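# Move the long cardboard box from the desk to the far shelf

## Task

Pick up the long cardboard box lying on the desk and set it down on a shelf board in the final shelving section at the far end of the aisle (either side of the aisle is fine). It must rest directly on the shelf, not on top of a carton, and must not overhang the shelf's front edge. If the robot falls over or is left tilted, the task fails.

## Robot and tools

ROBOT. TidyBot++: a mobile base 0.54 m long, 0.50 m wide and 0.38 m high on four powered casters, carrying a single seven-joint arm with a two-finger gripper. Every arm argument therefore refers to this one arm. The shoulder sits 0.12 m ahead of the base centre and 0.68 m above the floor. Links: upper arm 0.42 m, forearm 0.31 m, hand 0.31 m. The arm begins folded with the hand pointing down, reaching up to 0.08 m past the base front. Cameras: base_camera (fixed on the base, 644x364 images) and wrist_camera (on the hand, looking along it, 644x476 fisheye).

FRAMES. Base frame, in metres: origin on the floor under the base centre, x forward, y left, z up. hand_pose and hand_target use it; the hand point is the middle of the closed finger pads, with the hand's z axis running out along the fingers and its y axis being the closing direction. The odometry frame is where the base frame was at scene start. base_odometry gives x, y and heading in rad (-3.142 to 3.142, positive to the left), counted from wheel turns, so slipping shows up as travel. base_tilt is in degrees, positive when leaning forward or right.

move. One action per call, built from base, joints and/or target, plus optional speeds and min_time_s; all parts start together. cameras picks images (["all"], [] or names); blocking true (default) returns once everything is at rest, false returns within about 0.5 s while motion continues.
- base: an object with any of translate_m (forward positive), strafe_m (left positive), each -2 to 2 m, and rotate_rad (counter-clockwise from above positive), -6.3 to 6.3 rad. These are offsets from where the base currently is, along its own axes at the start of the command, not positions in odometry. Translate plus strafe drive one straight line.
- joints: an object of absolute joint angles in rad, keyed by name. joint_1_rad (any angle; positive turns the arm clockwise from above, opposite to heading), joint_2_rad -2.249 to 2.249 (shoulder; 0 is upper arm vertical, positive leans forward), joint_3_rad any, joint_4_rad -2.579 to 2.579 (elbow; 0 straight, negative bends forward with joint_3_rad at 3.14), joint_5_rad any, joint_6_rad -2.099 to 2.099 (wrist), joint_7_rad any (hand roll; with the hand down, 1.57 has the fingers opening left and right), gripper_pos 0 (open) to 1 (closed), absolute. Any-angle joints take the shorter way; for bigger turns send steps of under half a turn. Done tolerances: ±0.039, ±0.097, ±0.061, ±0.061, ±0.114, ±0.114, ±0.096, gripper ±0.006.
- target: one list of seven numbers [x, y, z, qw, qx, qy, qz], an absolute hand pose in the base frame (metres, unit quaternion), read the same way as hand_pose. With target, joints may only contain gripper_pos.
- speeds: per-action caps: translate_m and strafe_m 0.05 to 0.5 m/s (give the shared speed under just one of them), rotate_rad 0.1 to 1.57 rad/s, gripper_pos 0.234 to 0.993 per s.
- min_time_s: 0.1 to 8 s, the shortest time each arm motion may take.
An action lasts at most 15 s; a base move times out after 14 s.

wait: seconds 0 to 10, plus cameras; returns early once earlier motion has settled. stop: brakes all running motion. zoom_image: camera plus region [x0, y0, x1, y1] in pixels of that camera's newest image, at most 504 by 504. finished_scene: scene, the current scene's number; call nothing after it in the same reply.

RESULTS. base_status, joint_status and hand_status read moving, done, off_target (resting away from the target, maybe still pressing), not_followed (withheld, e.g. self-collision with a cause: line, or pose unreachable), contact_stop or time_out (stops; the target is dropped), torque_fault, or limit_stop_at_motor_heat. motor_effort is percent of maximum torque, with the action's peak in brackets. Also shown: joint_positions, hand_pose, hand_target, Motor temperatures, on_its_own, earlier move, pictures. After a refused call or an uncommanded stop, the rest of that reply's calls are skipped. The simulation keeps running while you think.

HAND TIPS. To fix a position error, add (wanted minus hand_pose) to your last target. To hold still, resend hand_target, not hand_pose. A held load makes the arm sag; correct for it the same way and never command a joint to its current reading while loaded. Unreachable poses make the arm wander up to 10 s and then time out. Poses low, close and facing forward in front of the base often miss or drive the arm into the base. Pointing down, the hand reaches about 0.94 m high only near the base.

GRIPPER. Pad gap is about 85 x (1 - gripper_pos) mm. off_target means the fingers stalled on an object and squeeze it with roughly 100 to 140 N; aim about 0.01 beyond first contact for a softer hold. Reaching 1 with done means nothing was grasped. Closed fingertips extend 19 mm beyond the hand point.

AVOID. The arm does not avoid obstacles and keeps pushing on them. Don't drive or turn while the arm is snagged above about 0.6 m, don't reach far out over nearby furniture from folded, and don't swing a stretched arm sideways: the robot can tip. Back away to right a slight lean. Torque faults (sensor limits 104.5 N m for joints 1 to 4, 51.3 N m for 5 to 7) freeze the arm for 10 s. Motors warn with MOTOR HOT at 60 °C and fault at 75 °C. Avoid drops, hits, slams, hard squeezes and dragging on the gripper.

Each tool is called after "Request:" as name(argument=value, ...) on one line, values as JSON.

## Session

Request:
move(joints={"joint_1_rad": 0.0, "joint_2_rad": -0.382, "joint_3_rad": 3.1416, "joint_4_rad": -1.54, "joint_5_rad": 0.0, "joint_6_rad": -0.81, "joint_7_rad": 1.5708}, cameras=["all"])

Request:
move(joints={"joint_1_rad": 1.5708}, cameras=["wrist_camera"])

Request:
move(joints={"joint_1_rad": 3.14}, cameras=["wrist_camera"])

Request:
move(joints={"joint_1_rad": 4.71}, cameras=["wrist_camera"])

Scene clock: 2.27 s.
Motor temperatures (°C): [36 30 32 30 44 43 47]
move: done
base_odometry: x=+0.000 y=+0.000 heading=+0.000
base_tilt: forward=+0.3 right=+0.5
base_status: not commanded
joint_positions: joint_1_rad=+0.014 joint_2_rad=-0.368 joint_3_rad=+3.126 joint_4_rad=-1.577 joint_5_rad=+0.008 joint_6_rad=-0.825 joint_7_rad=+1.583 gripper_pos=+0.000
joint_status: all done
motor_effort: joint_1_rad=-1(2) joint_2_rad=-6(7) joint_3_rad=+0(1) joint_4_rad=+19(19) joint_5_rad=+0(2) joint_6_rad=+9(10) joint_7_rad=+0(1)
hand_pose: x=+0.5400 y=+0.0014 z=+1.0462 quat_wxyz=(+0.010, +0.851, +0.007, +0.526)
hand_target: x=+0.5372 y=+0.0013 z=+1.0779 quat_wxyz=(+0.000, +0.833, +0.000, +0.554)
hand_status: not commanded
pictures: base_camera, wrist_camera
wrist_camera: T_world_to_cam=[[-0.01708, -0.99944, 0.0287, -0.02104], [-0.44482, -0.01811, -0.89544, 1.23405], [0.89546, -0.02805, -0.44426, 0.11561]] pos_world=[0.44504, 0.00457, 1.15698]

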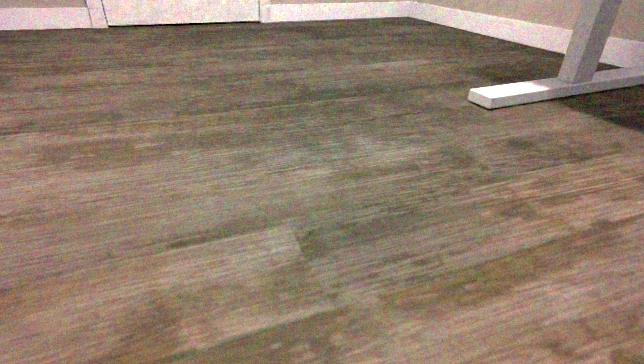

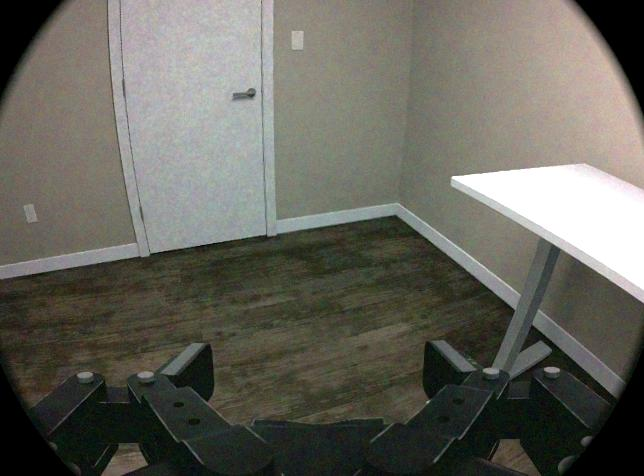

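Scene clock: 5.07 s.
move: done
base_odometry: x=+0.000 y=+0.000 heading=+0.000
base_tilt: forward=+0.3 right=+0.5
base_status: not commanded
joint_positions: joint_1_rad=+1.558 joint_2_rad=-0.368 joint_3_rad=+3.132 joint_4_rad=-1.577 joint_5_rad=+0.008 joint_6_rad=-0.825 joint_7_rad=+1.583 gripper_pos=+0.000
joint_status: all done
motor_effort: joint_1_rad=+0(2) joint_2_rad=-6(6) joint_3_rad=+1(1) joint_4_rad=+19(19) joint_5_rad=+1(2) joint_6_rad=+9(10) joint_7_rad=-1(1)
hand_pose: x=+0.1290 y=-0.4210 z=+1.0463 quat_wxyz=(+0.374, +0.613, -0.590, +0.370)
hand_target: x=+0.1203 y=-0.4182 z=+1.0779 quat_wxyz=(+0.392, +0.589, -0.589, +0.392)
hand_status: not commanded
wrist_camera: T_world_to_cam=[[-0.99963, -0.00513, 0.02668, 0.09728], [-0.02618, 0.44434, -0.89547, 1.18426], [-0.00727, -0.89584, -0.44431, 0.22304]] pos_world=[0.12987, -0.32592, 1.15698]

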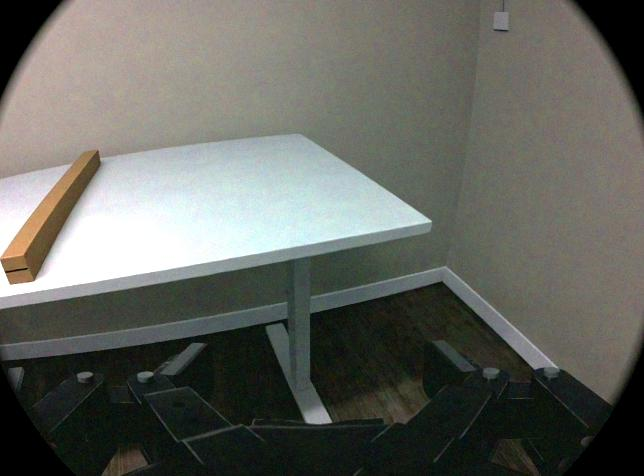

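Scene clock: 7.87 s.
move: done
base_odometry: x=+0.000 y=+0.000 heading=+0.000
base_tilt: forward=+0.3 right=+0.5
base_status: not commanded
joint_positions: joint_1_rad=+3.127 joint_2_rad=-0.368 joint_3_rad=+3.134 joint_4_rad=-1.577 joint_5_rad=+0.008 joint_6_rad=-0.825 joint_7_rad=+1.583 gripper_pos=+0.000
joint_status: all done
motor_effort: joint_1_rad=-1(2) joint_2_rad=-6(7) joint_3_rad=+0(1) joint_4_rad=+19(19) joint_5_rad=+1(3) joint_6_rad=+10(10) joint_7_rad=+0(2)
hand_pose: x=-0.3020 y=-0.0096 z=+1.0463 quat_wxyz=(+0.526, +0.016, -0.850, -0.003)
hand_target: x=-0.2992 y=-0.0020 z=+1.0779 quat_wxyz=(+0.554, +0.001, -0.833, +0.000)
hand_status: not commanded
wrist_camera: T_world_to_cam=[[-0.00476, 0.99965, 0.02597, -0.02067], [0.44436, 0.02538, -0.89549, 1.12836], [-0.89584, 0.00727, -0.44433, 0.32883]] pos_world=[-0.20692, -0.01036, 1.15708]

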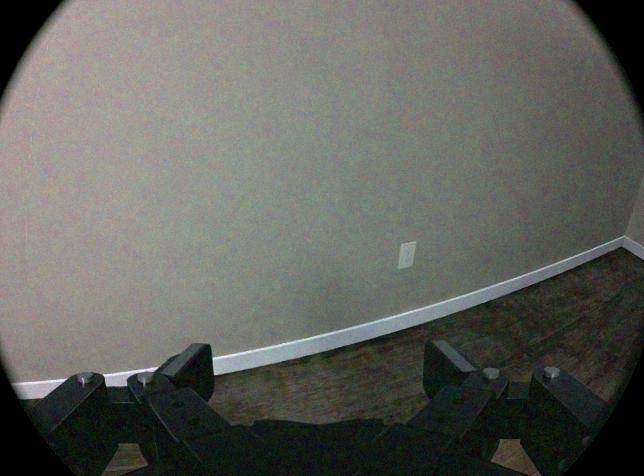

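Scene clock: 10.67 s.
move: done
base_odometry: x=+0.000 y=+0.000 heading=+0.000
base_tilt: forward=+0.3 right=+0.5
base_status: not commanded
joint_positions: joint_1_rad=+4.697 joint_2_rad=-0.368 joint_3_rad=+3.135 joint_4_rad=-1.577 joint_5_rad=+0.008 joint_6_rad=-0.825 joint_7_rad=+1.583 gripper_pos=+0.000
joint_status: all done
motor_effort: joint_1_rad=+0(2) joint_2_rad=-6(7) joint_3_rad=+0(1) joint_4_rad=+19(19) joint_5_rad=+1(2) joint_6_rad=+9(10) joint_7_rad=+0(1)
hand_pose: x=+0.1097 y=+0.4210 z=+1.0463 quat_wxyz=(+0.370, -0.590, -0.612, -0.374)
hand_target: x=+0.1166 y=+0.4182 z=+1.0779 quat_wxyz=(+0.392, -0.588, -0.590, -0.391)
hand_status: not commanded
wrist_camera: T_world_to_cam=[[0.99966, 0.00458, 0.02561, -0.13993], [0.02498, -0.44437, -0.8955, 1.17831], [0.00728, 0.89583, -0.44433, 0.22128]] pos_world=[0.10884, 0.32602, 1.15708]

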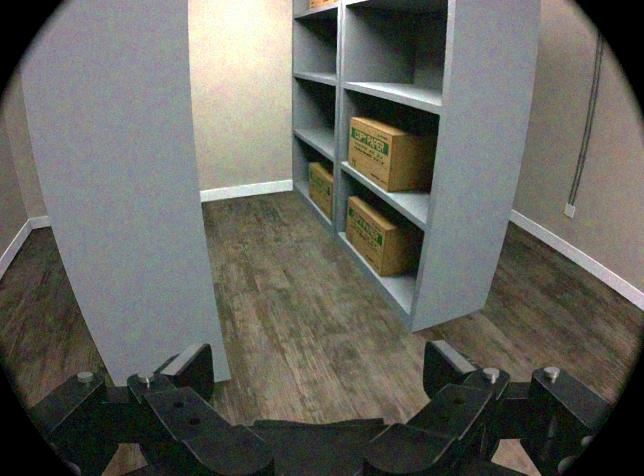

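Request:
move(base={"translate_m": 0.33, "strafe_m": -0.02, "rotate_rad": -1.192}, joints={"joint_1_rad": 0.0}, cameras=["all"])

Scene clock: 27.03 s.
move: done
base_odometry: x=+0.330 y=-0.020 heading=-1.192
base_tilt: forward=+0.3 right=+0.5
base_status: done
joint_positions: joint_1_rad=+6.270 joint_2_rad=-0.370 joint_3_rad=+3.137 joint_4_rad=-1.577 joint_5_rad=+0.008 joint_6_rad=-0.825 joint_7_rad=+1.583 gripper_pos=+0.000
joint_status: all done
motor_effort: joint_1_rad=-1(2) joint_2_rad=-6(10) joint_3_rad=+0(3) joint_4_rad=+19(20) joint_5_rad=+1(2) joint_6_rad=+9(10) joint_7_rad=+0(1)
hand_pose: x=+0.5394 y=+0.0076 z=+1.0471 quat_wxyz=(-0.003, -0.850, -0.014, -0.527)
hand_target: x=+0.5372 y=+0.0013 z=+1.0779 quat_wxyz=(+0.000, -0.833, +0.000, -0.554)
hand_status: not commanded
pictures: base_camera, wrist_camera
wrist_camera: T_world_to_cam=[[0.00086, -0.99969, 0.02502, -0.02068], [-0.44266, -0.02281, -0.8964, 1.23454], [0.89669, -0.0103, -0.44254, 0.11418]] pos_world=[0.44412, 0.00866, 1.15768]

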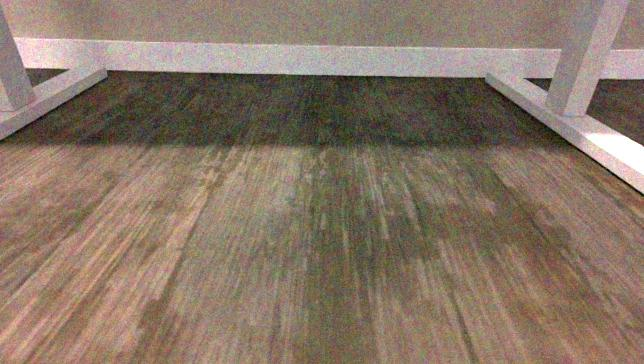

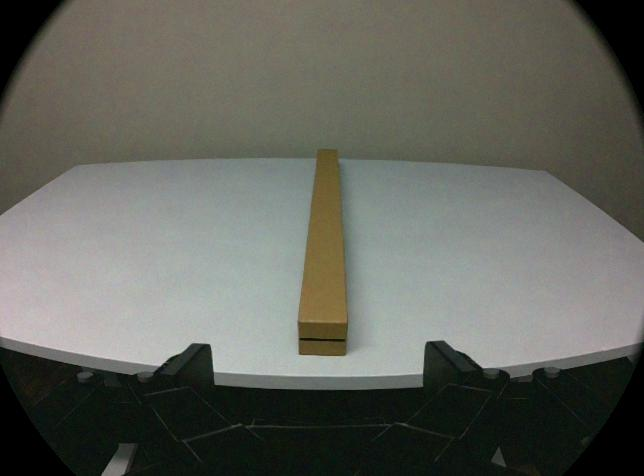

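Request:
move(base={"translate_m": 0.419, "strafe_m": 0.004, "rotate_rad": -0.028}, speeds={"translate_m": 0.35}, joints={"joint_1_rad": 0.0, "joint_2_rad": -0.06, "joint_3_rad": 3.1416, "joint_4_rad": -1.24, "joint_5_rad": 0.0, "joint_6_rad": -1.17, "joint_7_rad": 1.56}, min_time_s=2.2, cameras=["wrist_camera"])

Scene clock: 41.83 s.
move: done
base_odometry: x=+0.489 y=-0.408 heading=-1.220
base_tilt: forward=+0.3 right=+0.5
base_status: done
joint_positions: joint_1_rad=+6.274 joint_2_rad=-0.076 joint_3_rad=+3.139 joint_4_rad=-1.279 joint_5_rad=+0.008 joint_6_rad=-1.126 joint_7_rad=+1.583 gripper_pos=+0.000
joint_status: all done
motor_effort: joint_1_rad=-1(2) joint_2_rad=-14(15) joint_3_rad=+0(3) joint_4_rad=+18(20) joint_5_rad=+1(2) joint_6_rad=+8(11) joint_7_rad=-1(1)
hand_pose: x=+0.6062 y=+0.0047 z=+1.0004 quat_wxyz=(-0.004, -0.919, -0.011, -0.395)
hand_target: x=+0.6059 y=+0.0013 z=+1.0028 quat_wxyz=(+0.002, -0.923, +0.005, -0.386)
hand_status: not commanded
wrist_camera: T_world_to_cam=[[-0.00027, -0.99964, 0.02677, -0.02354], [-0.68552, -0.0193, -0.72779, 1.20073], [0.72805, -0.01854, -0.68527, 0.37856]] pos_world=[0.54751, 0.00666, 1.13393]

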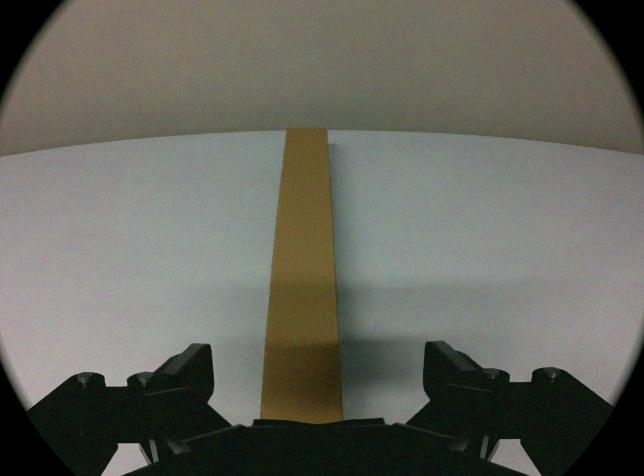

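Request:
move(base={"rotate_rad": 0.013, "strafe_m": 0.001}, joints={"joint_2_rad": 0.0, "joint_4_rad": -1.535, "joint_6_rad": -0.838, "joint_7_rad": 1.5}, min_time_s=2.5, cameras=["wrist_camera"])

Scene clock: 55.03 s.
move: done
base_odometry: x=+0.490 y=-0.408 heading=-1.208
base_tilt: forward=+0.3 right=+0.5
base_status: done
joint_positions: joint_1_rad=+6.276 joint_2_rad=-0.015 joint_3_rad=+3.140 joint_4_rad=-1.500 joint_5_rad=+0.008 joint_6_rad=-0.893 joint_7_rad=+1.563 gripper_pos=+0.000
joint_status: all done
motor_effort: joint_1_rad=-1(3) joint_2_rad=-17(18) joint_3_rad=+0(3) joint_4_rad=+19(20) joint_5_rad=+1(2) joint_6_rad=+7(8) joint_7_rad=+0(2)
hand_pose: x=+0.6409 y=+0.0039 z=+0.9046 quat_wxyz=(-0.001, -0.928, -0.002, -0.373)
hand_target: x=+0.6496 y=+0.0013 z=+0.8900 quat_wxyz=(+0.013, -0.926, +0.033, -0.375)
hand_status: not commanded
wrist_camera: T_world_to_cam=[[-0.01369, -0.99981, 0.01425, -0.00172], [-0.72045, -0.00002, -0.69351, 1.14607], [0.69338, -0.01976, -0.7203, 0.34164]] pos_world=[0.58877, 0.00505, 1.04093]

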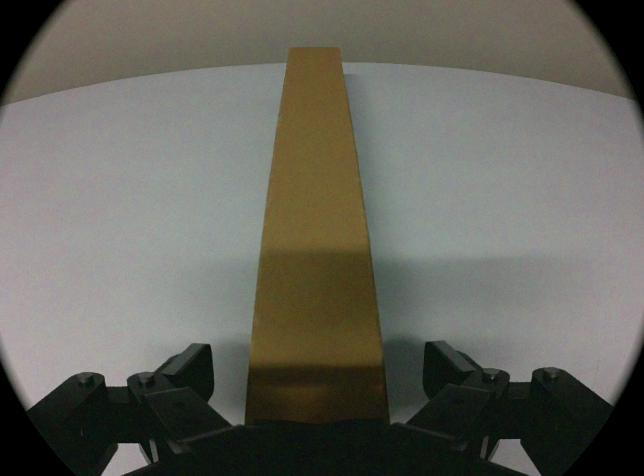

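Request:
move(joints={"joint_2_rad": 0.0, "joint_4_rad": -1.56, "joint_6_rad": -0.813, "gripper_pos": 0.37}, speeds={"gripper_pos": 0.3}, min_time_s=1.2, cameras=[])

Request:
move(joints={"gripper_pos": 0.468}, speeds={"gripper_pos": 0.234}, cameras=["wrist_camera"])

Scene clock: 62.93 s.
move: done
base_odometry: x=+0.490 y=-0.408 heading=-1.208
base_tilt: forward=+0.3 right=+0.5
base_status: not commanded
joint_positions: joint_1_rad=+6.276 joint_2_rad=-0.015 joint_3_rad=+3.140 joint_4_rad=-1.523 joint_5_rad=+0.008 joint_6_rad=-0.867 joint_7_rad=+1.563 gripper_pos=+0.371
joint_status: all done
motor_effort: joint_1_rad=-1(1) joint_2_rad=-17(17) joint_3_rad=+0(0) joint_4_rad=+19(20) joint_5_rad=+1(2) joint_6_rad=+7(8) joint_7_rad=+0(1)
hand_pose: x=+0.6422 y=+0.0040 z=+0.8982 quat_wxyz=(-0.001, -0.927, -0.002, -0.374)
hand_target: x=+0.6497 y=+0.0013 z=+0.8822 quat_wxyz=(+0.013, -0.926, +0.033, -0.375)
hand_status: not commanded

Scene clock: 64.43 s.
move: done
base_odometry: x=+0.490 y=-0.408 heading=-1.208
base_tilt: forward=+0.3 right=+0.5
base_status: not commanded
joint_positions: joint_1_rad=+6.276 joint_2_rad=-0.015 joint_3_rad=+3.140 joint_4_rad=-1.523 joint_5_rad=+0.008 joint_6_rad=-0.866 joint_7_rad=+1.563 gripper_pos=+0.464
joint_status: all done
motor_effort: joint_1_rad=-1(1) joint_2_rad=-16(17) joint_3_rad=+0(1) joint_4_rad=+18(19) joint_5_rad=+0(2) joint_6_rad=+7(8) joint_7_rad=-1(1)
hand_pose: x=+0.6425 y=+0.0040 z=+0.8985 quat_wxyz=(-0.001, -0.927, -0.002, -0.375)
hand_target: x=+0.6497 y=+0.0013 z=+0.8822 quat_wxyz=(+0.013, -0.926, +0.033, -0.375)
hand_status: not commanded
wrist_camera: T_world_to_cam=[[-0.01369, -0.99981, 0.01397, -0.00133], [-0.71725, 0.00008, -0.69682, 1.14389], [0.69668, -0.01956, -0.71711, 0.33109]] pos_world=[0.58977, 0.00505, 1.03453]

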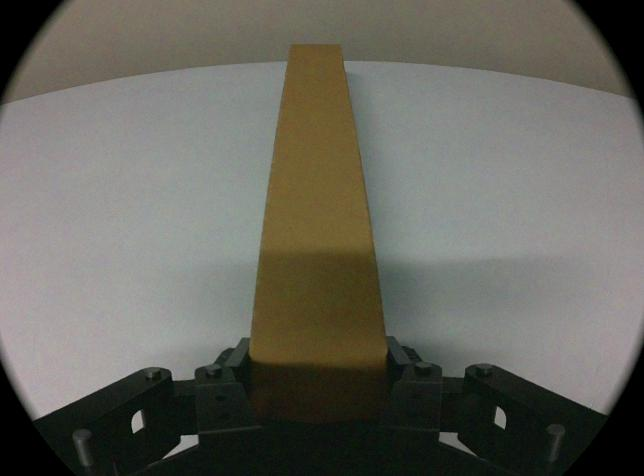

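Request:
move(joints={"joint_2_rad": 0.005, "joint_4_rad": -1.23, "joint_6_rad": -1.141}, min_time_s=2, cameras=[])

Request:
move(base={"translate_m": -0.8}, speeds={"translate_m": 0.45}, cameras=["wrist_camera"])

Request:
move(base={"strafe_m": 0.37}, speeds={"strafe_m": 0.35}, joints={"joint_1_rad": 0.7854, "joint_2_rad": -0.054, "joint_3_rad": 3.1416, "joint_4_rad": -1.626, "joint_5_rad": -0.693, "joint_6_rad": -1.085, "joint_7_rad": 2.59}, min_time_s=2.5, cameras=[])

Request:
move(base={"rotate_rad": 3.142}, speeds={"rotate_rad": 0.9}, joints={"joint_1_rad": 1.585, "joint_2_rad": -0.045, "joint_3_rad": 3.1416, "joint_4_rad": -1.782, "joint_5_rad": -0.864, "joint_6_rad": -1.485, "joint_7_rad": 3.32}, min_time_s=3, cameras=["all"])

Scene clock: 91.60 s.
move: done
base_odometry: x=+0.490 y=-0.408 heading=-1.208
base_tilt: forward=+0.3 right=+0.5
base_status: not commanded
joint_positions: joint_1_rad=+6.276 joint_2_rad=-0.009 joint_3_rad=+3.140 joint_4_rad=-1.270 joint_5_rad=+0.008 joint_6_rad=-1.101 joint_7_rad=+1.563 gripper_pos=+0.464
joint_status: all done
motor_effort: joint_1_rad=-1(1) joint_2_rad=-16(18) joint_3_rad=+0(0) joint_4_rad=+19(20) joint_5_rad=+0(2) joint_6_rad=+8(9) joint_7_rad=+0(1)
hand_pose: x=+0.6336 y=+0.0036 z=+0.9770 quat_wxyz=(-0.001, -0.925, -0.001, -0.380)
hand_target: x=+0.6336 y=+0.0013 z=+0.9817 quat_wxyz=(+0.013, -0.927, +0.033, -0.373)
hand_status: not commanded

Scene clock: 94.70 s.
move: done
base_odometry: x=+0.206 y=+0.340 heading=-1.207
base_tilt: forward=+0.3 right=+0.5
base_status: done
joint_positions: joint_1_rad=+6.277 joint_2_rad=+0.006 joint_3_rad=+3.140 joint_4_rad=-1.269 joint_5_rad=+0.008 joint_6_rad=-1.105 joint_7_rad=+1.563 gripper_pos=+0.464
joint_status: not commanded
motor_effort: joint_1_rad=-1(2) joint_2_rad=-17(20) joint_3_rad=+0(2) joint_4_rad=+19(20) joint_5_rad=+1(2) joint_6_rad=+8(9) joint_7_rad=+0(1)
hand_pose: x=+0.6371 y=+0.0034 z=+0.9686 quat_wxyz=(-0.001, -0.928, -0.001, -0.371)
hand_target: x=+0.6336 y=+0.0013 z=+0.9817 quat_wxyz=(+0.013, -0.927, +0.033, -0.373)
hand_status: not commanded
wrist_camera: T_world_to_cam=[[-0.01586, -0.99978, 0.01372, -0.00133], [-0.7223, 0.00197, -0.69158, 1.18702], [0.6914, -0.02088, -0.72217, 0.39338]] pos_world=[0.58538, 0.00455, 1.10503]

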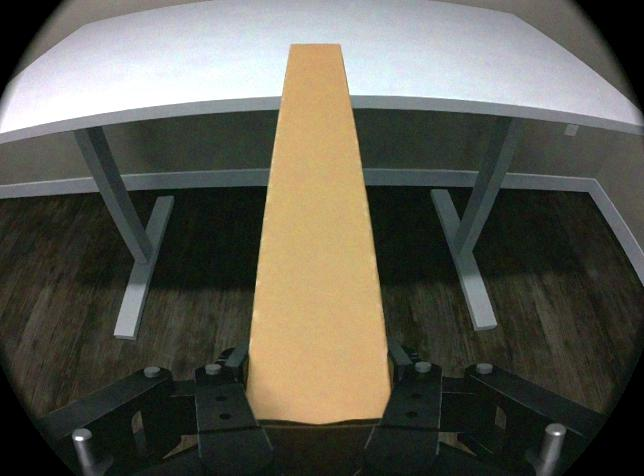

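Scene clock: 97.83 s.
move: done
base_odometry: x=+0.552 y=+0.472 heading=-1.207
base_tilt: forward=+0.3 right=+0.5
base_status: done
joint_positions: joint_1_rad=+7.058 joint_2_rad=-0.027 joint_3_rad=+3.140 joint_4_rad=-1.592 joint_5_rad=-0.598 joint_6_rad=-1.105 joint_7_rad=+2.525 gripper_pos=+0.464
joint_status: all done
motor_effort: joint_1_rad=+0(3) joint_2_rad=-15(18) joint_3_rad=+0(2) joint_4_rad=+18(20) joint_5_rad=-4(5) joint_6_rad=+4(9) joint_7_rad=+0(2)
hand_pose: x=+0.5471 y=-0.1968 z=+0.8753 quat_wxyz=(+0.017, -0.932, -0.018, -0.363)
hand_target: x=+0.5531 y=-0.1836 z=+0.8898 quat_wxyz=(+0.027, -0.916, -0.025, -0.399)
hand_status: not commanded

Scene clock: 102.20 s.
move: done
base_odometry: x=+0.552 y=+0.472 heading=+1.934
base_tilt: forward=+0.3 right=+0.5
base_status: done
joint_positions: joint_1_rad=+7.857 joint_2_rad=-0.028 joint_3_rad=+3.140 joint_4_rad=-1.750 joint_5_rad=-0.769 joint_6_rad=-1.444 joint_7_rad=+3.257 gripper_pos=+0.464
joint_status: all done
motor_effort: joint_1_rad=-1(3) joint_2_rad=-13(17) joint_3_rad=+0(2) joint_4_rad=+16(19) joint_5_rad=-5(7) joint_6_rad=+0(6) joint_7_rad=-1(1)
hand_pose: x=+0.3345 y=-0.3048 z=+0.8299 quat_wxyz=(-0.010, -0.928, -0.001, -0.371)
hand_target: x=+0.3520 y=-0.2875 z=+0.8473 quat_wxyz=(-0.004, -0.909, -0.022, -0.417)
hand_status: not commanded
pictures: base_camera, wrist_camera
wrist_camera: T_world_to_cam=[[-0.02274, -0.99927, 0.03056, -0.32393], [-0.72228, -0.00471, -0.69159, 0.87104], [0.69123, -0.0378, -0.72165, 0.49055]] pos_world=[0.28268, -0.30104, 0.96631]

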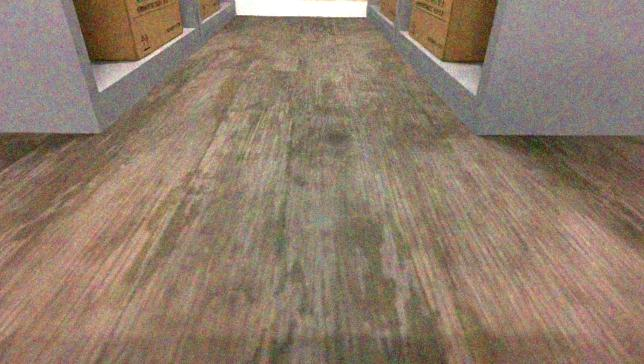

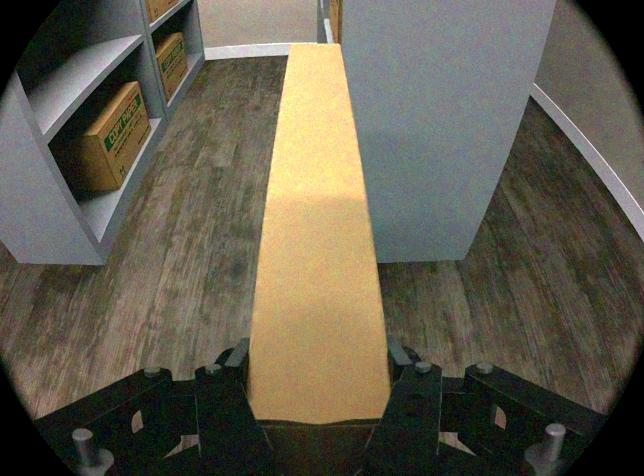

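Request:
move(cameras=["base_camera", "wrist_camera"])

Scene clock: 122.43 s.
Motor temperatures (°C): [36 31 32 31 44 43 47]
base_odometry: x=+0.552 y=+0.472 heading=+1.934
base_tilt: forward=+0.3 right=+0.5
base_status: done
joint_positions: joint_1_rad=+7.857 joint_2_rad=-0.028 joint_3_rad=+3.140 joint_4_rad=-1.750 joint_5_rad=-0.769 joint_6_rad=-1.444 joint_7_rad=+3.257 gripper_pos=+0.464
joint_status: all done
motor_effort: joint_1_rad=-1(3) joint_2_rad=-13(17) joint_3_rad=+0(2) joint_4_rad=+16(19) joint_5_rad=-6(7) joint_6_rad=+0(6) joint_7_rad=+0(1)
hand_pose: x=+0.3345 y=-0.3048 z=+0.8299 quat_wxyz=(-0.010, -0.928, -0.001, -0.371) (m; base frame)
hand_target: x=+0.3520 y=-0.2875 z=+0.8473 quat_wxyz=(-0.004, -0.909, -0.022, -0.417) (m; base frame)
hand_status: not commanded
pictures: base_camera, wrist_camera
camera_calibration:
wrist_camera: T_world_to_cam=[[-0.02274, -0.99927, 0.03056, -0.32393], [-0.72228, -0.00471, -0.69159, 0.87104], [0.69123, -0.0378, -0.72165, 0.49055]] pos_world=[0.28268, -0.30104, 0.96631]

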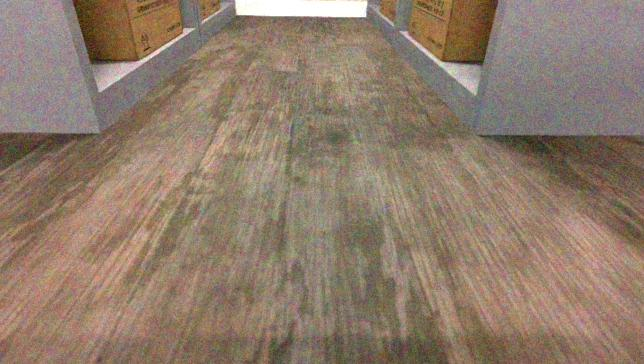

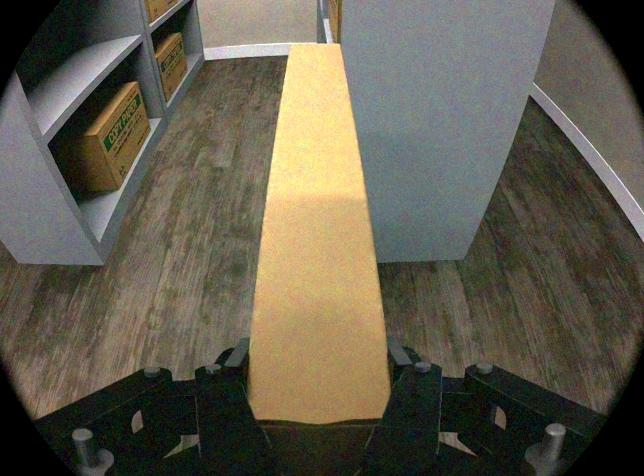

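Request:
move(base={"strafe_m": 0.10}, joints={"joint_1_rad": 1.585, "joint_2_rad": 0.165, "joint_3_rad": 3.1416, "joint_4_rad": -2.177, "joint_5_rad": -1.02, "joint_6_rad": -1.014, "joint_7_rad": 3.786}, min_time_s=4, cameras=["base_camera", "wrist_camera"])

Scene clock: 142.90 s.
move: done
base_odometry: x=+0.458 y=+0.436 heading=+1.935
base_tilt: forward=+0.3 right=+0.5
base_status: done
joint_positions: joint_1_rad=+7.858 joint_2_rad=+0.150 joint_3_rad=+3.140 joint_4_rad=-2.148 joint_5_rad=-0.925 joint_6_rad=-1.055 joint_7_rad=+3.722 gripper_pos=+0.464
joint_status: all done
motor_effort: joint_1_rad=-1(2) joint_2_rad=-15(17) joint_3_rad=-1(1) joint_4_rad=+12(17) joint_5_rad=-4(7) joint_6_rad=-3(4) joint_7_rad=+0(2)
hand_pose: x=+0.3360 y=-0.3048 z=+0.6653 quat_wxyz=(-0.014, -0.927, -0.005, -0.375)
hand_target: x=+0.3408 y=-0.3195 z=+0.6641 quat_wxyz=(-0.036, -0.918, +0.017, -0.394)
hand_status: not commanded
wrist_camera: T_world_to_cam=[[-0.01793, -0.99905, 0.03974, -0.32651], [-0.717, -0.01485, -0.69692, 0.75702], [0.69685, -0.04099, -0.71605, 0.36415]] pos_world=[0.28317, -0.30003, 0.8013]

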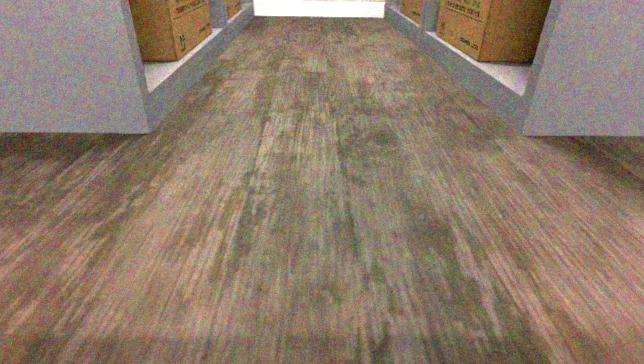

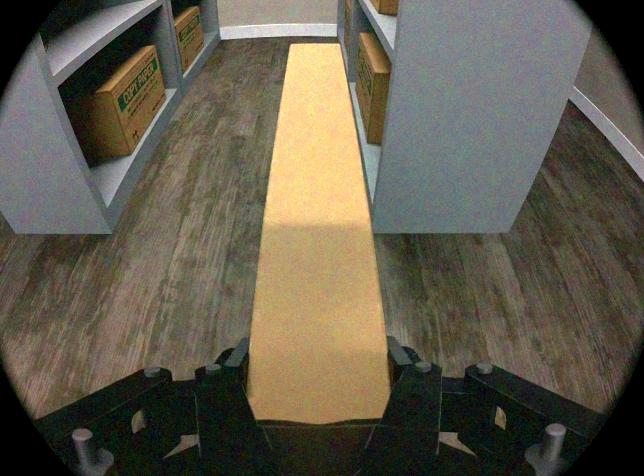

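Request:
move(base={"translate_m": 1.3}, cameras=["base_camera", "wrist_camera"])

Scene clock: 148.67 s.
move: done
base_odometry: x=-0.005 y=+1.651 heading=+1.935
base_tilt: forward=+0.3 right=+0.5
base_status: done
joint_positions: joint_1_rad=+7.862 joint_2_rad=+0.151 joint_3_rad=+3.140 joint_4_rad=-2.148 joint_5_rad=-0.929 joint_6_rad=-1.052 joint_7_rad=+3.723 gripper_pos=+0.464
joint_status: not commanded
motor_effort: joint_1_rad=-1(2) joint_2_rad=-15(16) joint_3_rad=+0(2) joint_4_rad=+12(12) joint_5_rad=-4(5) joint_6_rad=-3(4) joint_7_rad=-1(1)
hand_pose: x=+0.3349 y=-0.3070 z=+0.6652 quat_wxyz=(-0.016, -0.927, -0.001, -0.375)
hand_target: x=+0.3408 y=-0.3195 z=+0.6641 quat_wxyz=(-0.036, -0.918, +0.017, -0.394)
hand_status: not commanded
wrist_camera: T_world_to_cam=[[-0.026, -0.99882, 0.04104, -0.32682], [-0.71641, -0.01002, -0.69761, 0.75785], [0.6972, -0.04754, -0.7153, 0.36209]] pos_world=[0.28198, -0.30163, 0.8011]

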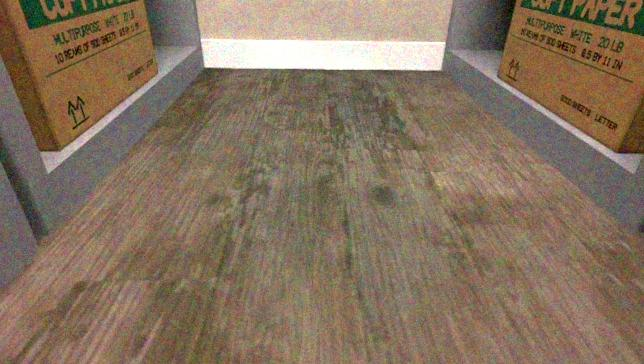

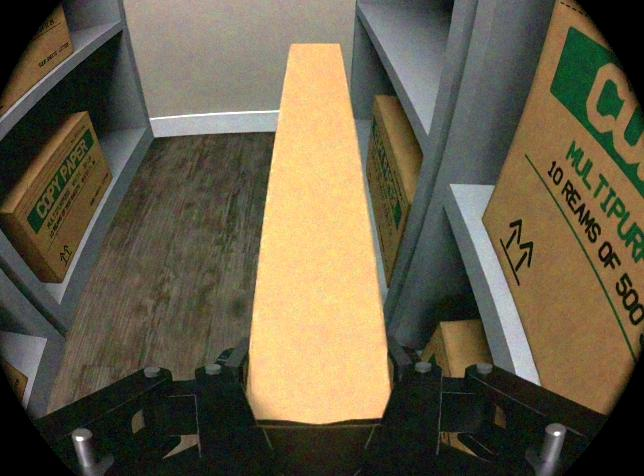

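Request:
move(base={"translate_m": 0.745}, speeds={"translate_m": 0.4}, cameras=["base_camera", "wrist_camera"])

Scene clock: 167.97 s.
move: done
base_odometry: x=-0.271 y=+2.347 heading=+1.936
base_tilt: forward=+0.3 right=+0.5
base_status: done
joint_positions: joint_1_rad=+7.865 joint_2_rad=+0.152 joint_3_rad=+3.140 joint_4_rad=-2.148 joint_5_rad=-0.930 joint_6_rad=-1.051 joint_7_rad=+3.723 gripper_pos=+0.464
joint_status: not commanded
motor_effort: joint_1_rad=-1(2) joint_2_rad=-16(16) joint_3_rad=-1(2) joint_4_rad=+12(12) joint_5_rad=-4(5) joint_6_rad=-3(4) joint_7_rad=+0(1)
hand_pose: x=+0.3341 y=-0.3080 z=+0.6652 quat_wxyz=(-0.017, -0.927, +0.000, -0.375)
hand_target: x=+0.3408 y=-0.3195 z=+0.6641 quat_wxyz=(-0.036, -0.918, +0.017, -0.394)
hand_status: not commanded
wrist_camera: T_world_to_cam=[[-0.02994, -0.99869, 0.04156, -0.32681], [-0.71638, -0.00756, -0.69766, 0.75805], [0.69706, -0.05066, -0.71522, 0.36164]] pos_world=[0.28118, -0.30233, 0.8011]

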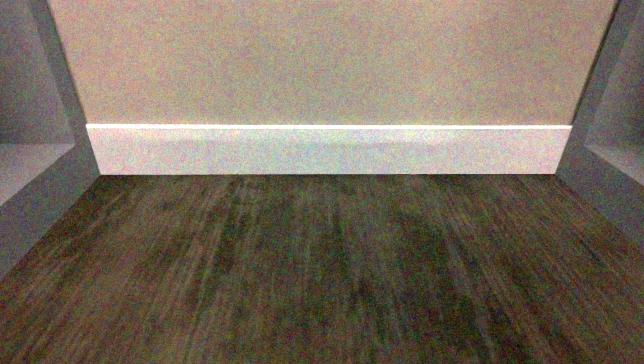

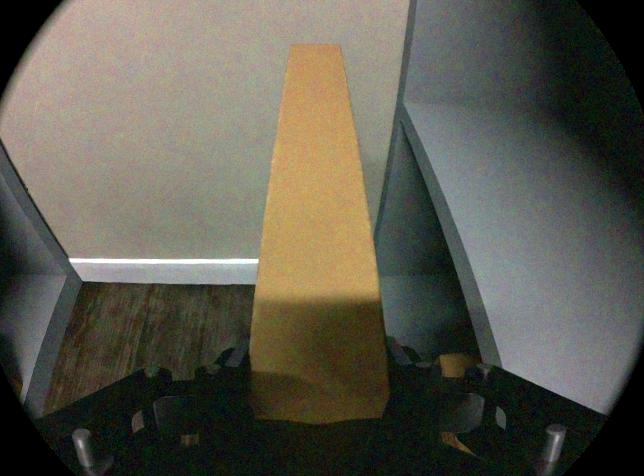

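Request:
move(base={"translate_m": 0.02, "strafe_m": 0.06, "rotate_rad": 0.03}, speeds={"strafe_m": 0.1, "rotate_rad": 0.1}, joints={"joint_1_rad": 1.585, "joint_2_rad": 0.48, "joint_3_rad": 3.1416, "joint_4_rad": -1.57, "joint_5_rad": -0.81, "joint_6_rad": -1.25, "joint_7_rad": 3.48}, min_time_s=4, cameras=["base_camera", "wrist_camera"])

Request:
move(joints={"joint_1_rad": 1.585, "joint_2_rad": 0.822, "joint_3_rad": 3.1416, "joint_4_rad": -1.025, "joint_5_rad": -0.71, "joint_6_rad": -1.405, "joint_7_rad": 3.285}, min_time_s=5, cameras=["base_camera", "wrist_camera"])

Scene clock: 194.50 s.
move: done
base_odometry: x=-0.335 y=+2.345 heading=+1.966
base_tilt: forward=+0.3 right=+0.5
base_status: done
joint_positions: joint_1_rad=+7.865 joint_2_rad=+0.462 joint_3_rad=+3.140 joint_4_rad=-1.606 joint_5_rad=-0.893 joint_6_rad=-1.201 joint_7_rad=+3.544 gripper_pos=+0.464
joint_status: all done
motor_effort: joint_1_rad=-1(2) joint_2_rad=-27(27) joint_3_rad=-2(3) joint_4_rad=+14(15) joint_5_rad=-6(7) joint_6_rad=-1(4) joint_7_rad=-1(2)
hand_pose: x=+0.3420 y=-0.4779 z=+0.6951 quat_wxyz=(-0.023, -0.918, +0.002, -0.396)
hand_target: x=+0.3276 y=-0.4696 z=+0.6843 quat_wxyz=(+0.008, -0.929, +0.004, -0.370)
hand_status: not commanded
wrist_camera: T_world_to_cam=[[-0.03928, -0.9979, 0.05155, -0.50092], [-0.68463, -0.0107, -0.72881, 0.79257], [0.72783, -0.06392, -0.68277, 0.32947]] pos_world=[0.28315, -0.47033, 0.82841]

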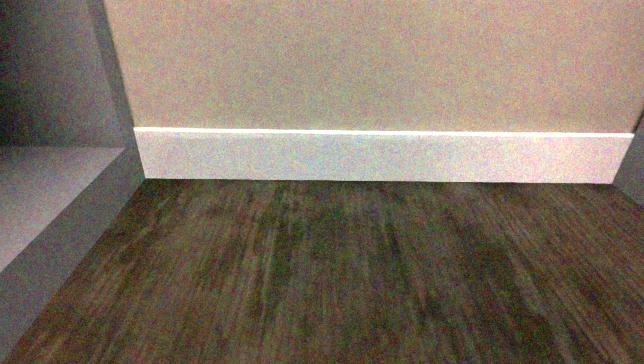

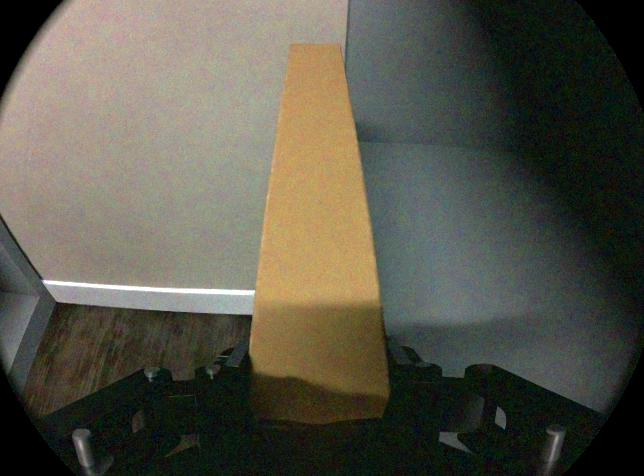

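Scene clock: 199.80 s.
move: done
base_odometry: x=-0.335 y=+2.345 heading=+1.966
base_tilt: forward=+0.3 right=+0.5
base_status: not commanded
joint_positions: joint_1_rad=+7.865 joint_2_rad=+0.802 joint_3_rad=+3.140 joint_4_rad=-1.063 joint_5_rad=-0.793 joint_6_rad=-1.358 joint_7_rad=+3.349 gripper_pos=+0.464
joint_status: all done
motor_effort: joint_1_rad=-1(2) joint_2_rad=-36(37) joint_3_rad=-3(4) joint_4_rad=+15(16) joint_5_rad=-5(8) joint_6_rad=-1(3) joint_7_rad=+0(2)
hand_pose: x=+0.3315 y=-0.6062 z=+0.6603 quat_wxyz=(-0.003, -0.926, +0.005, -0.377)
hand_target: x=+0.3119 y=-0.5995 z=+0.6447 quat_wxyz=(+0.025, -0.939, +0.016, -0.342)
hand_status: not commanded
wrist_camera: T_world_to_cam=[[-0.02878, -0.99952, 0.01184, -0.60568], [-0.71442, 0.01229, -0.69961, 0.76315], [0.69913, -0.02859, -0.71442, 0.35701]] pos_world=[0.27818, -0.60456, 0.79613]

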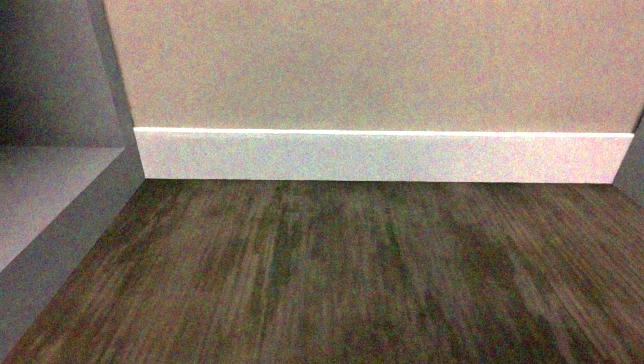

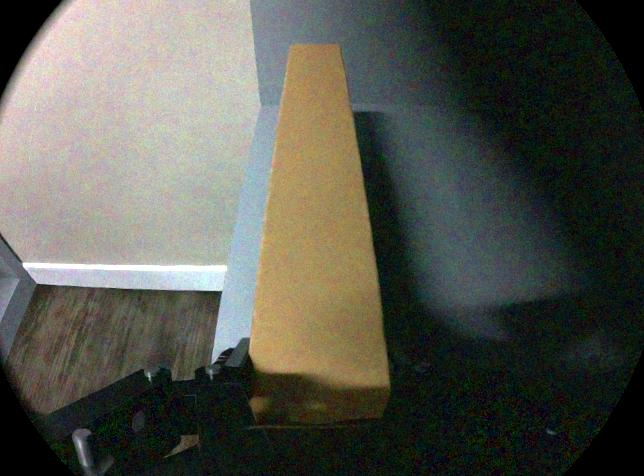

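Request:
move(base={"strafe_m": -0.07}, speeds={"strafe_m": 0.07}, joints={"joint_1_rad": 1.585, "joint_2_rad": 0.85, "joint_3_rad": 3.1416, "joint_4_rad": -1.145, "joint_5_rad": -0.72, "joint_6_rad": -1.27, "joint_7_rad": 3.47}, min_time_s=2.5, cameras=["base_camera", "wrist_camera"])

Request:
move(joints={"joint_1_rad": 1.585, "joint_2_rad": 0.87, "joint_3_rad": 3.1416, "joint_4_rad": -1.178, "joint_5_rad": -0.893, "joint_6_rad": -1.233, "joint_7_rad": 3.508}, min_time_s=2, cameras=["wrist_camera"])

Scene clock: 213.20 s.
move: done
base_odometry: x=-0.270 y=+2.372 heading=+1.966
base_tilt: forward=+0.3 right=+0.5
base_status: done
joint_positions: joint_1_rad=+7.865 joint_2_rad=+0.829 joint_3_rad=+3.140 joint_4_rad=-1.113 joint_5_rad=-0.792 joint_6_rad=-1.311 joint_7_rad=+3.406 gripper_pos=+0.464
joint_status: all done
motor_effort: joint_1_rad=+0(2) joint_2_rad=-36(37) joint_3_rad=-3(4) joint_4_rad=+14(16) joint_5_rad=-5(7) joint_6_rad=+0(2) joint_7_rad=-1(1)
hand_pose: x=+0.3288 y=-0.6032 z=+0.6265 quat_wxyz=(+0.001, -0.929, +0.002, -0.371)
hand_target: x=+0.3078 y=-0.5975 z=+0.5886 quat_wxyz=(+0.001, -0.942, -0.023, -0.334)
hand_status: not commanded
wrist_camera: T_world_to_cam=[[-0.01893, -0.99978, 0.00853, -0.60379], [-0.72265, 0.00779, -0.69117, 0.73231], [0.69095, -0.01924, -0.72265, 0.34835]] pos_world=[0.27708, -0.60266, 0.76303]

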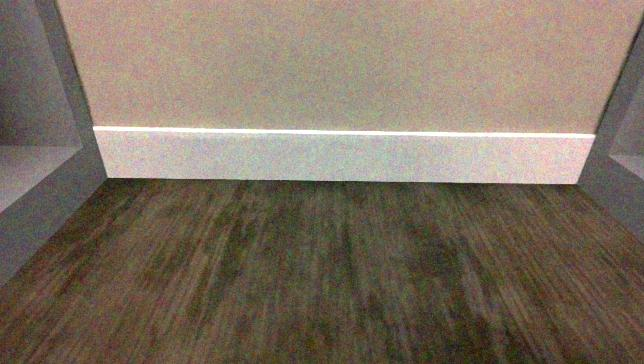

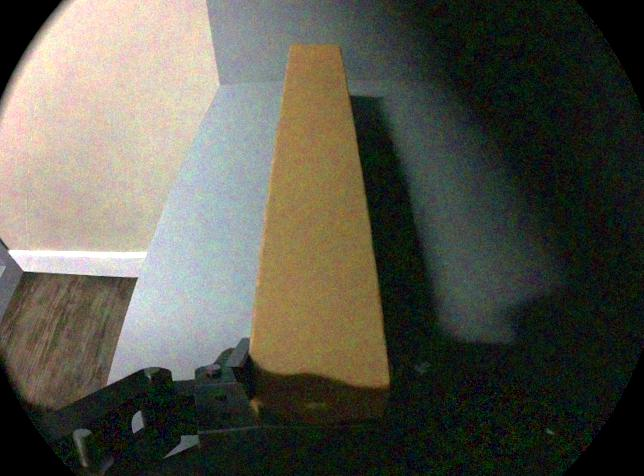

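Scene clock: 215.50 s.
move: done
base_odometry: x=-0.270 y=+2.372 heading=+1.966
base_tilt: forward=+0.3 right=+0.6
base_status: not commanded
joint_positions: joint_1_rad=+7.865 joint_2_rad=+0.848 joint_3_rad=+3.140 joint_4_rad=-1.146 joint_5_rad=-0.801 joint_6_rad=-1.274 joint_7_rad=+3.444 gripper_pos=+0.464
joint_status: all done
motor_effort: joint_1_rad=+0(2) joint_2_rad=-36(37) joint_3_rad=-3(4) joint_4_rad=+14(15) joint_5_rad=-5(7) joint_6_rad=-2(2) joint_7_rad=-1(2)
hand_pose: x=+0.3284 y=-0.6025 z=+0.6052 quat_wxyz=(+0.000, -0.929, +0.002, -0.370)
hand_target: x=+0.3403 y=-0.6112 z=+0.5980 quat_wxyz=(-0.013, -0.916, +0.011, -0.401)
hand_status: not commanded
wrist_camera: T_world_to_cam=[[-0.01932, -0.99977, 0.009, -0.60305], [-0.72383, 0.00778, -0.68994, 0.71699], [0.68971, -0.01984, -0.72381, 0.33396]] pos_world=[0.27698, -0.60186, 0.74183]

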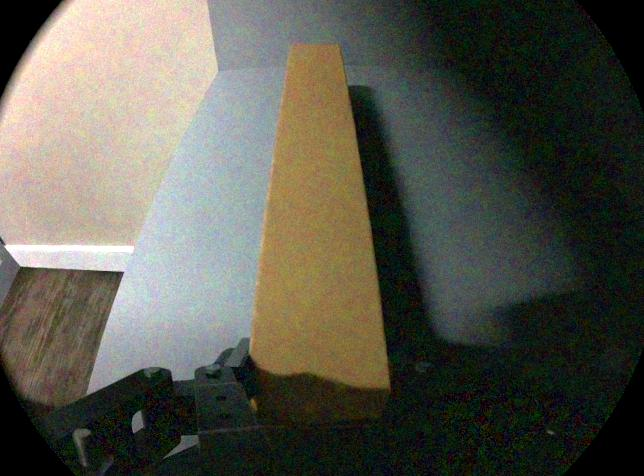

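Request:
move(joints={"joint_1_rad": 1.585, "joint_2_rad": 0.888, "joint_3_rad": 3.1416, "joint_4_rad": -1.208, "joint_5_rad": -0.911, "joint_6_rad": -1.199, "joint_7_rad": 3.544}, min_time_s=2)

Request:
move(joints={"joint_1_rad": 1.585, "joint_2_rad": 0.896, "joint_3_rad": 3.1416, "joint_4_rad": -1.221, "joint_5_rad": -0.921, "joint_6_rad": -1.184, "joint_7_rad": 3.56}, min_time_s=1.5)

Request:
move(joints={"joint_1_rad": 1.585, "joint_2_rad": 0.904, "joint_3_rad": 3.1416, "joint_4_rad": -1.234, "joint_5_rad": -0.931, "joint_6_rad": -1.169, "joint_7_rad": 3.576}, min_time_s=1.5, cameras=["wrist_camera"])

Scene clock: 223.77 s.
move: done
base_odometry: x=-0.270 y=+2.372 heading=+1.966
base_tilt: forward=+0.3 right=+0.5
base_status: not commanded
joint_positions: joint_1_rad=+7.865 joint_2_rad=+0.866 joint_3_rad=+3.140 joint_4_rad=-1.176 joint_5_rad=-0.814 joint_6_rad=-1.240 joint_7_rad=+3.481 gripper_pos=+0.464
joint_status: all done
motor_effort: joint_1_rad=+0(2) joint_2_rad=-36(37) joint_3_rad=-3(4) joint_4_rad=+14(15) joint_5_rad=-5(7) joint_6_rad=-1(3) joint_7_rad=+0(2)
hand_pose: x=+0.3286 y=-0.6013 z=+0.5861 quat_wxyz=(+0.000, -0.929, +0.002, -0.371)
hand_target: x=+0.3407 y=-0.6105 z=+0.5794 quat_wxyz=(-0.015, -0.915, +0.014, -0.402)
hand_status: not commanded
pictures: none

Scene clock: 225.57 s.
move: done
base_odometry: x=-0.270 y=+2.372 heading=+1.966
base_tilt: forward=+0.3 right=+0.5
base_status: not commanded
joint_positions: joint_1_rad=+7.865 joint_2_rad=+0.873 joint_3_rad=+3.140 joint_4_rad=-1.188 joint_5_rad=-0.825 joint_6_rad=-1.225 joint_7_rad=+3.497 gripper_pos=+0.464
joint_status: all done
motor_effort: joint_1_rad=-1(2) joint_2_rad=-36(37) joint_3_rad=-3(4) joint_4_rad=+14(15) joint_5_rad=-5(6) joint_6_rad=-2(3) joint_7_rad=+0(1)
hand_pose: x=+0.3298 y=-0.6012 z=+0.5796 quat_wxyz=(-0.001, -0.928, +0.003, -0.373)
hand_target: x=+0.3411 y=-0.6103 z=+0.5716 quat_wxyz=(-0.016, -0.915, +0.017, -0.403)
hand_status: not commanded
pictures: none

Scene clock: 227.37 s.
move: done
base_odometry: x=-0.270 y=+2.372 heading=+1.966
base_tilt: forward=+0.3 right=+0.5
base_status: not commanded
joint_positions: joint_1_rad=+7.865 joint_2_rad=+0.876 joint_3_rad=+3.140 joint_4_rad=-1.198 joint_5_rad=-0.839 joint_6_rad=-1.214 joint_7_rad=+3.513 gripper_pos=+0.464
joint_status: all done
motor_effort: joint_1_rad=-1(2) joint_2_rad=-35(37) joint_3_rad=-3(4) joint_4_rad=+13(15) joint_5_rad=-4(6) joint_6_rad=-1(3) joint_7_rad=+0(1)
hand_pose: x=+0.3317 y=-0.6020 z=+0.5772 quat_wxyz=(-0.005, -0.926, +0.003, -0.377)
hand_target: x=+0.3414 y=-0.6099 z=+0.5637 quat_wxyz=(-0.016, -0.915, +0.019, -0.404)
hand_status: not commanded
wrist_camera: T_world_to_cam=[[-0.02607, -0.99952, 0.01691, -0.60437], [-0.7138, 0.00677, -0.70032, 0.70203], [0.69986, -0.03033, -0.71363, 0.29589]] pos_world=[0.27827, -0.59986, 0.71303]

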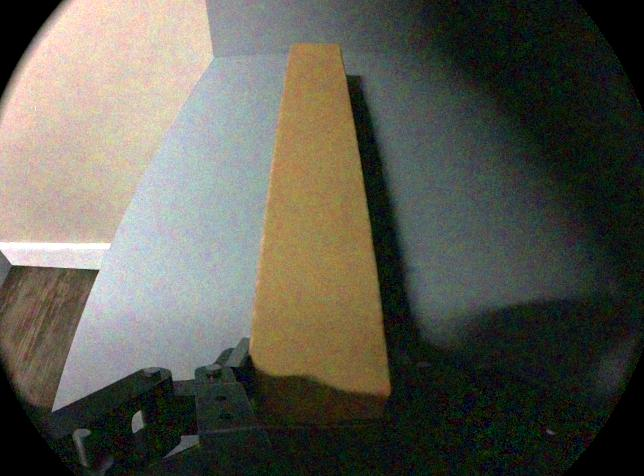

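Request:
move(joints={"gripper_pos": 0.40}, speeds={"gripper_pos": 0.234})

Request:
move(joints={"gripper_pos": 0.0}, speeds={"gripper_pos": 0.3}, cameras=["wrist_camera"])

Scene clock: 234.30 s.
move: done
base_odometry: x=-0.270 y=+2.372 heading=+1.966
base_tilt: forward=+0.3 right=+0.5
base_status: not commanded
joint_positions: joint_1_rad=+7.865 joint_2_rad=+0.882 joint_3_rad=+3.140 joint_4_rad=-1.201 joint_5_rad=-0.840 joint_6_rad=-1.209 joint_7_rad=+3.513 gripper_pos=+0.399
joint_status: all done
motor_effort: joint_1_rad=-1(1) joint_2_rad=-36(36) joint_3_rad=-3(3) joint_4_rad=+13(14) joint_5_rad=-4(5) joint_6_rad=-1(2) joint_7_rad=-1(1)
hand_pose: x=+0.3313 y=-0.6017 z=+0.5724 quat_wxyz=(-0.003, -0.926, +0.006, -0.376)
hand_target: x=+0.3414 y=-0.6099 z=+0.5637 quat_wxyz=(-0.016, -0.915, +0.019, -0.404)
hand_status: not commanded
pictures: none

Scene clock: 236.23 s.
move: done
base_odometry: x=-0.270 y=+2.372 heading=+1.966
base_tilt: forward=+0.3 right=+0.5
base_status: not commanded
joint_positions: joint_1_rad=+7.865 joint_2_rad=+0.882 joint_3_rad=+3.140 joint_4_rad=-1.201 joint_5_rad=-0.840 joint_6_rad=-1.209 joint_7_rad=+3.513 gripper_pos=+0.000
joint_status: all done
motor_effort: joint_1_rad=-1(1) joint_2_rad=-36(36) joint_3_rad=-3(3) joint_4_rad=+13(14) joint_5_rad=-5(6) joint_6_rad=-2(2) joint_7_rad=+0(1)
hand_pose: x=+0.3313 y=-0.6017 z=+0.5724 quat_wxyz=(-0.003, -0.926, +0.006, -0.376)
hand_target: x=+0.3414 y=-0.6099 z=+0.5637 quat_wxyz=(-0.016, -0.915, +0.019, -0.404)
hand_status: not commanded
wrist_camera: T_world_to_cam=[[-0.02914, -0.99951, 0.01136, -0.59991], [-0.71475, 0.01289, -0.69926, 0.70187], [0.69877, -0.0285, -0.71478, 0.29481]] pos_world=[0.27818, -0.60026, 0.70833]

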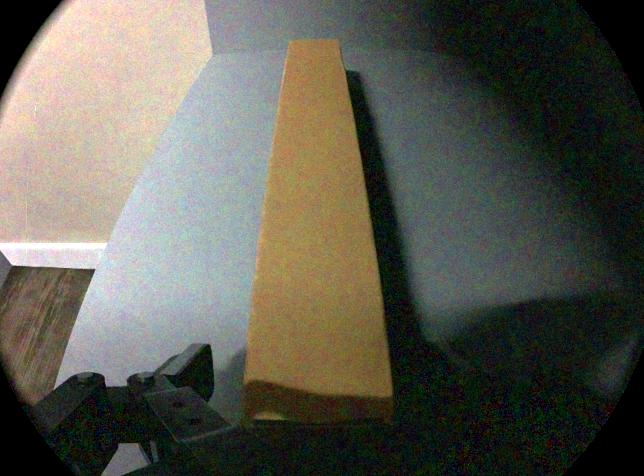

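Request:
move(joints={"joint_1_rad": 1.585, "joint_2_rad": 0.765, "joint_3_rad": 3.1416, "joint_4_rad": -1.06, "joint_5_rad": -0.72, "joint_6_rad": -1.373, "joint_7_rad": 3.32}, min_time_s=3.5, cameras=["wrist_camera"])

Scene clock: 242.53 s.
move: done
base_odometry: x=-0.270 y=+2.372 heading=+1.966
base_tilt: forward=+0.3 right=+0.5
base_status: not commanded
joint_positions: joint_1_rad=+7.865 joint_2_rad=+0.800 joint_3_rad=+3.140 joint_4_rad=-1.097 joint_5_rad=-0.804 joint_6_rad=-1.327 joint_7_rad=+3.384 gripper_pos=+0.000
joint_status: all done
motor_effort: joint_1_rad=+0(2) joint_2_rad=-36(37) joint_3_rad=-3(4) joint_4_rad=+14(15) joint_5_rad=-5(6) joint_6_rad=-1(3) joint_7_rad=-1(1)
hand_pose: x=+0.3321 y=-0.6060 z=+0.6524 quat_wxyz=(-0.010, -0.926, +0.003, -0.378)
hand_target: x=+0.3130 y=-0.6000 z=+0.6690 quat_wxyz=(-0.007, -0.939, +0.002, -0.344)
hand_status: not commanded
wrist_camera: T_world_to_cam=[[-0.02889, -0.99921, 0.02737, -0.61539], [-0.71223, 0.00136, -0.70195, 0.75231], [0.70135, -0.03977, -0.71171, 0.34157]] pos_world=[0.27848, -0.60235, 0.78802]

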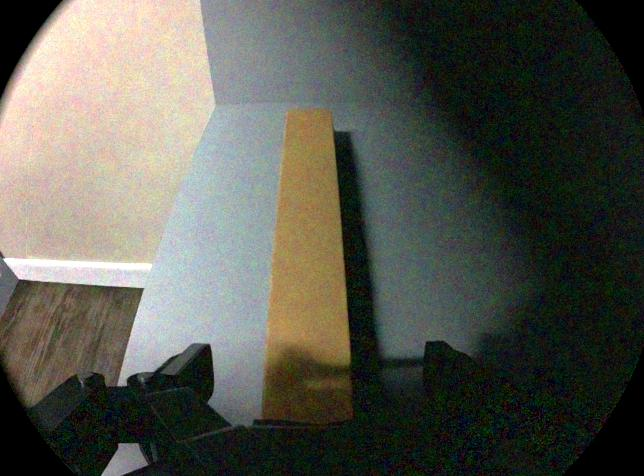

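Request:
finished_scene(scene=2)

The scene is finished: the task was done.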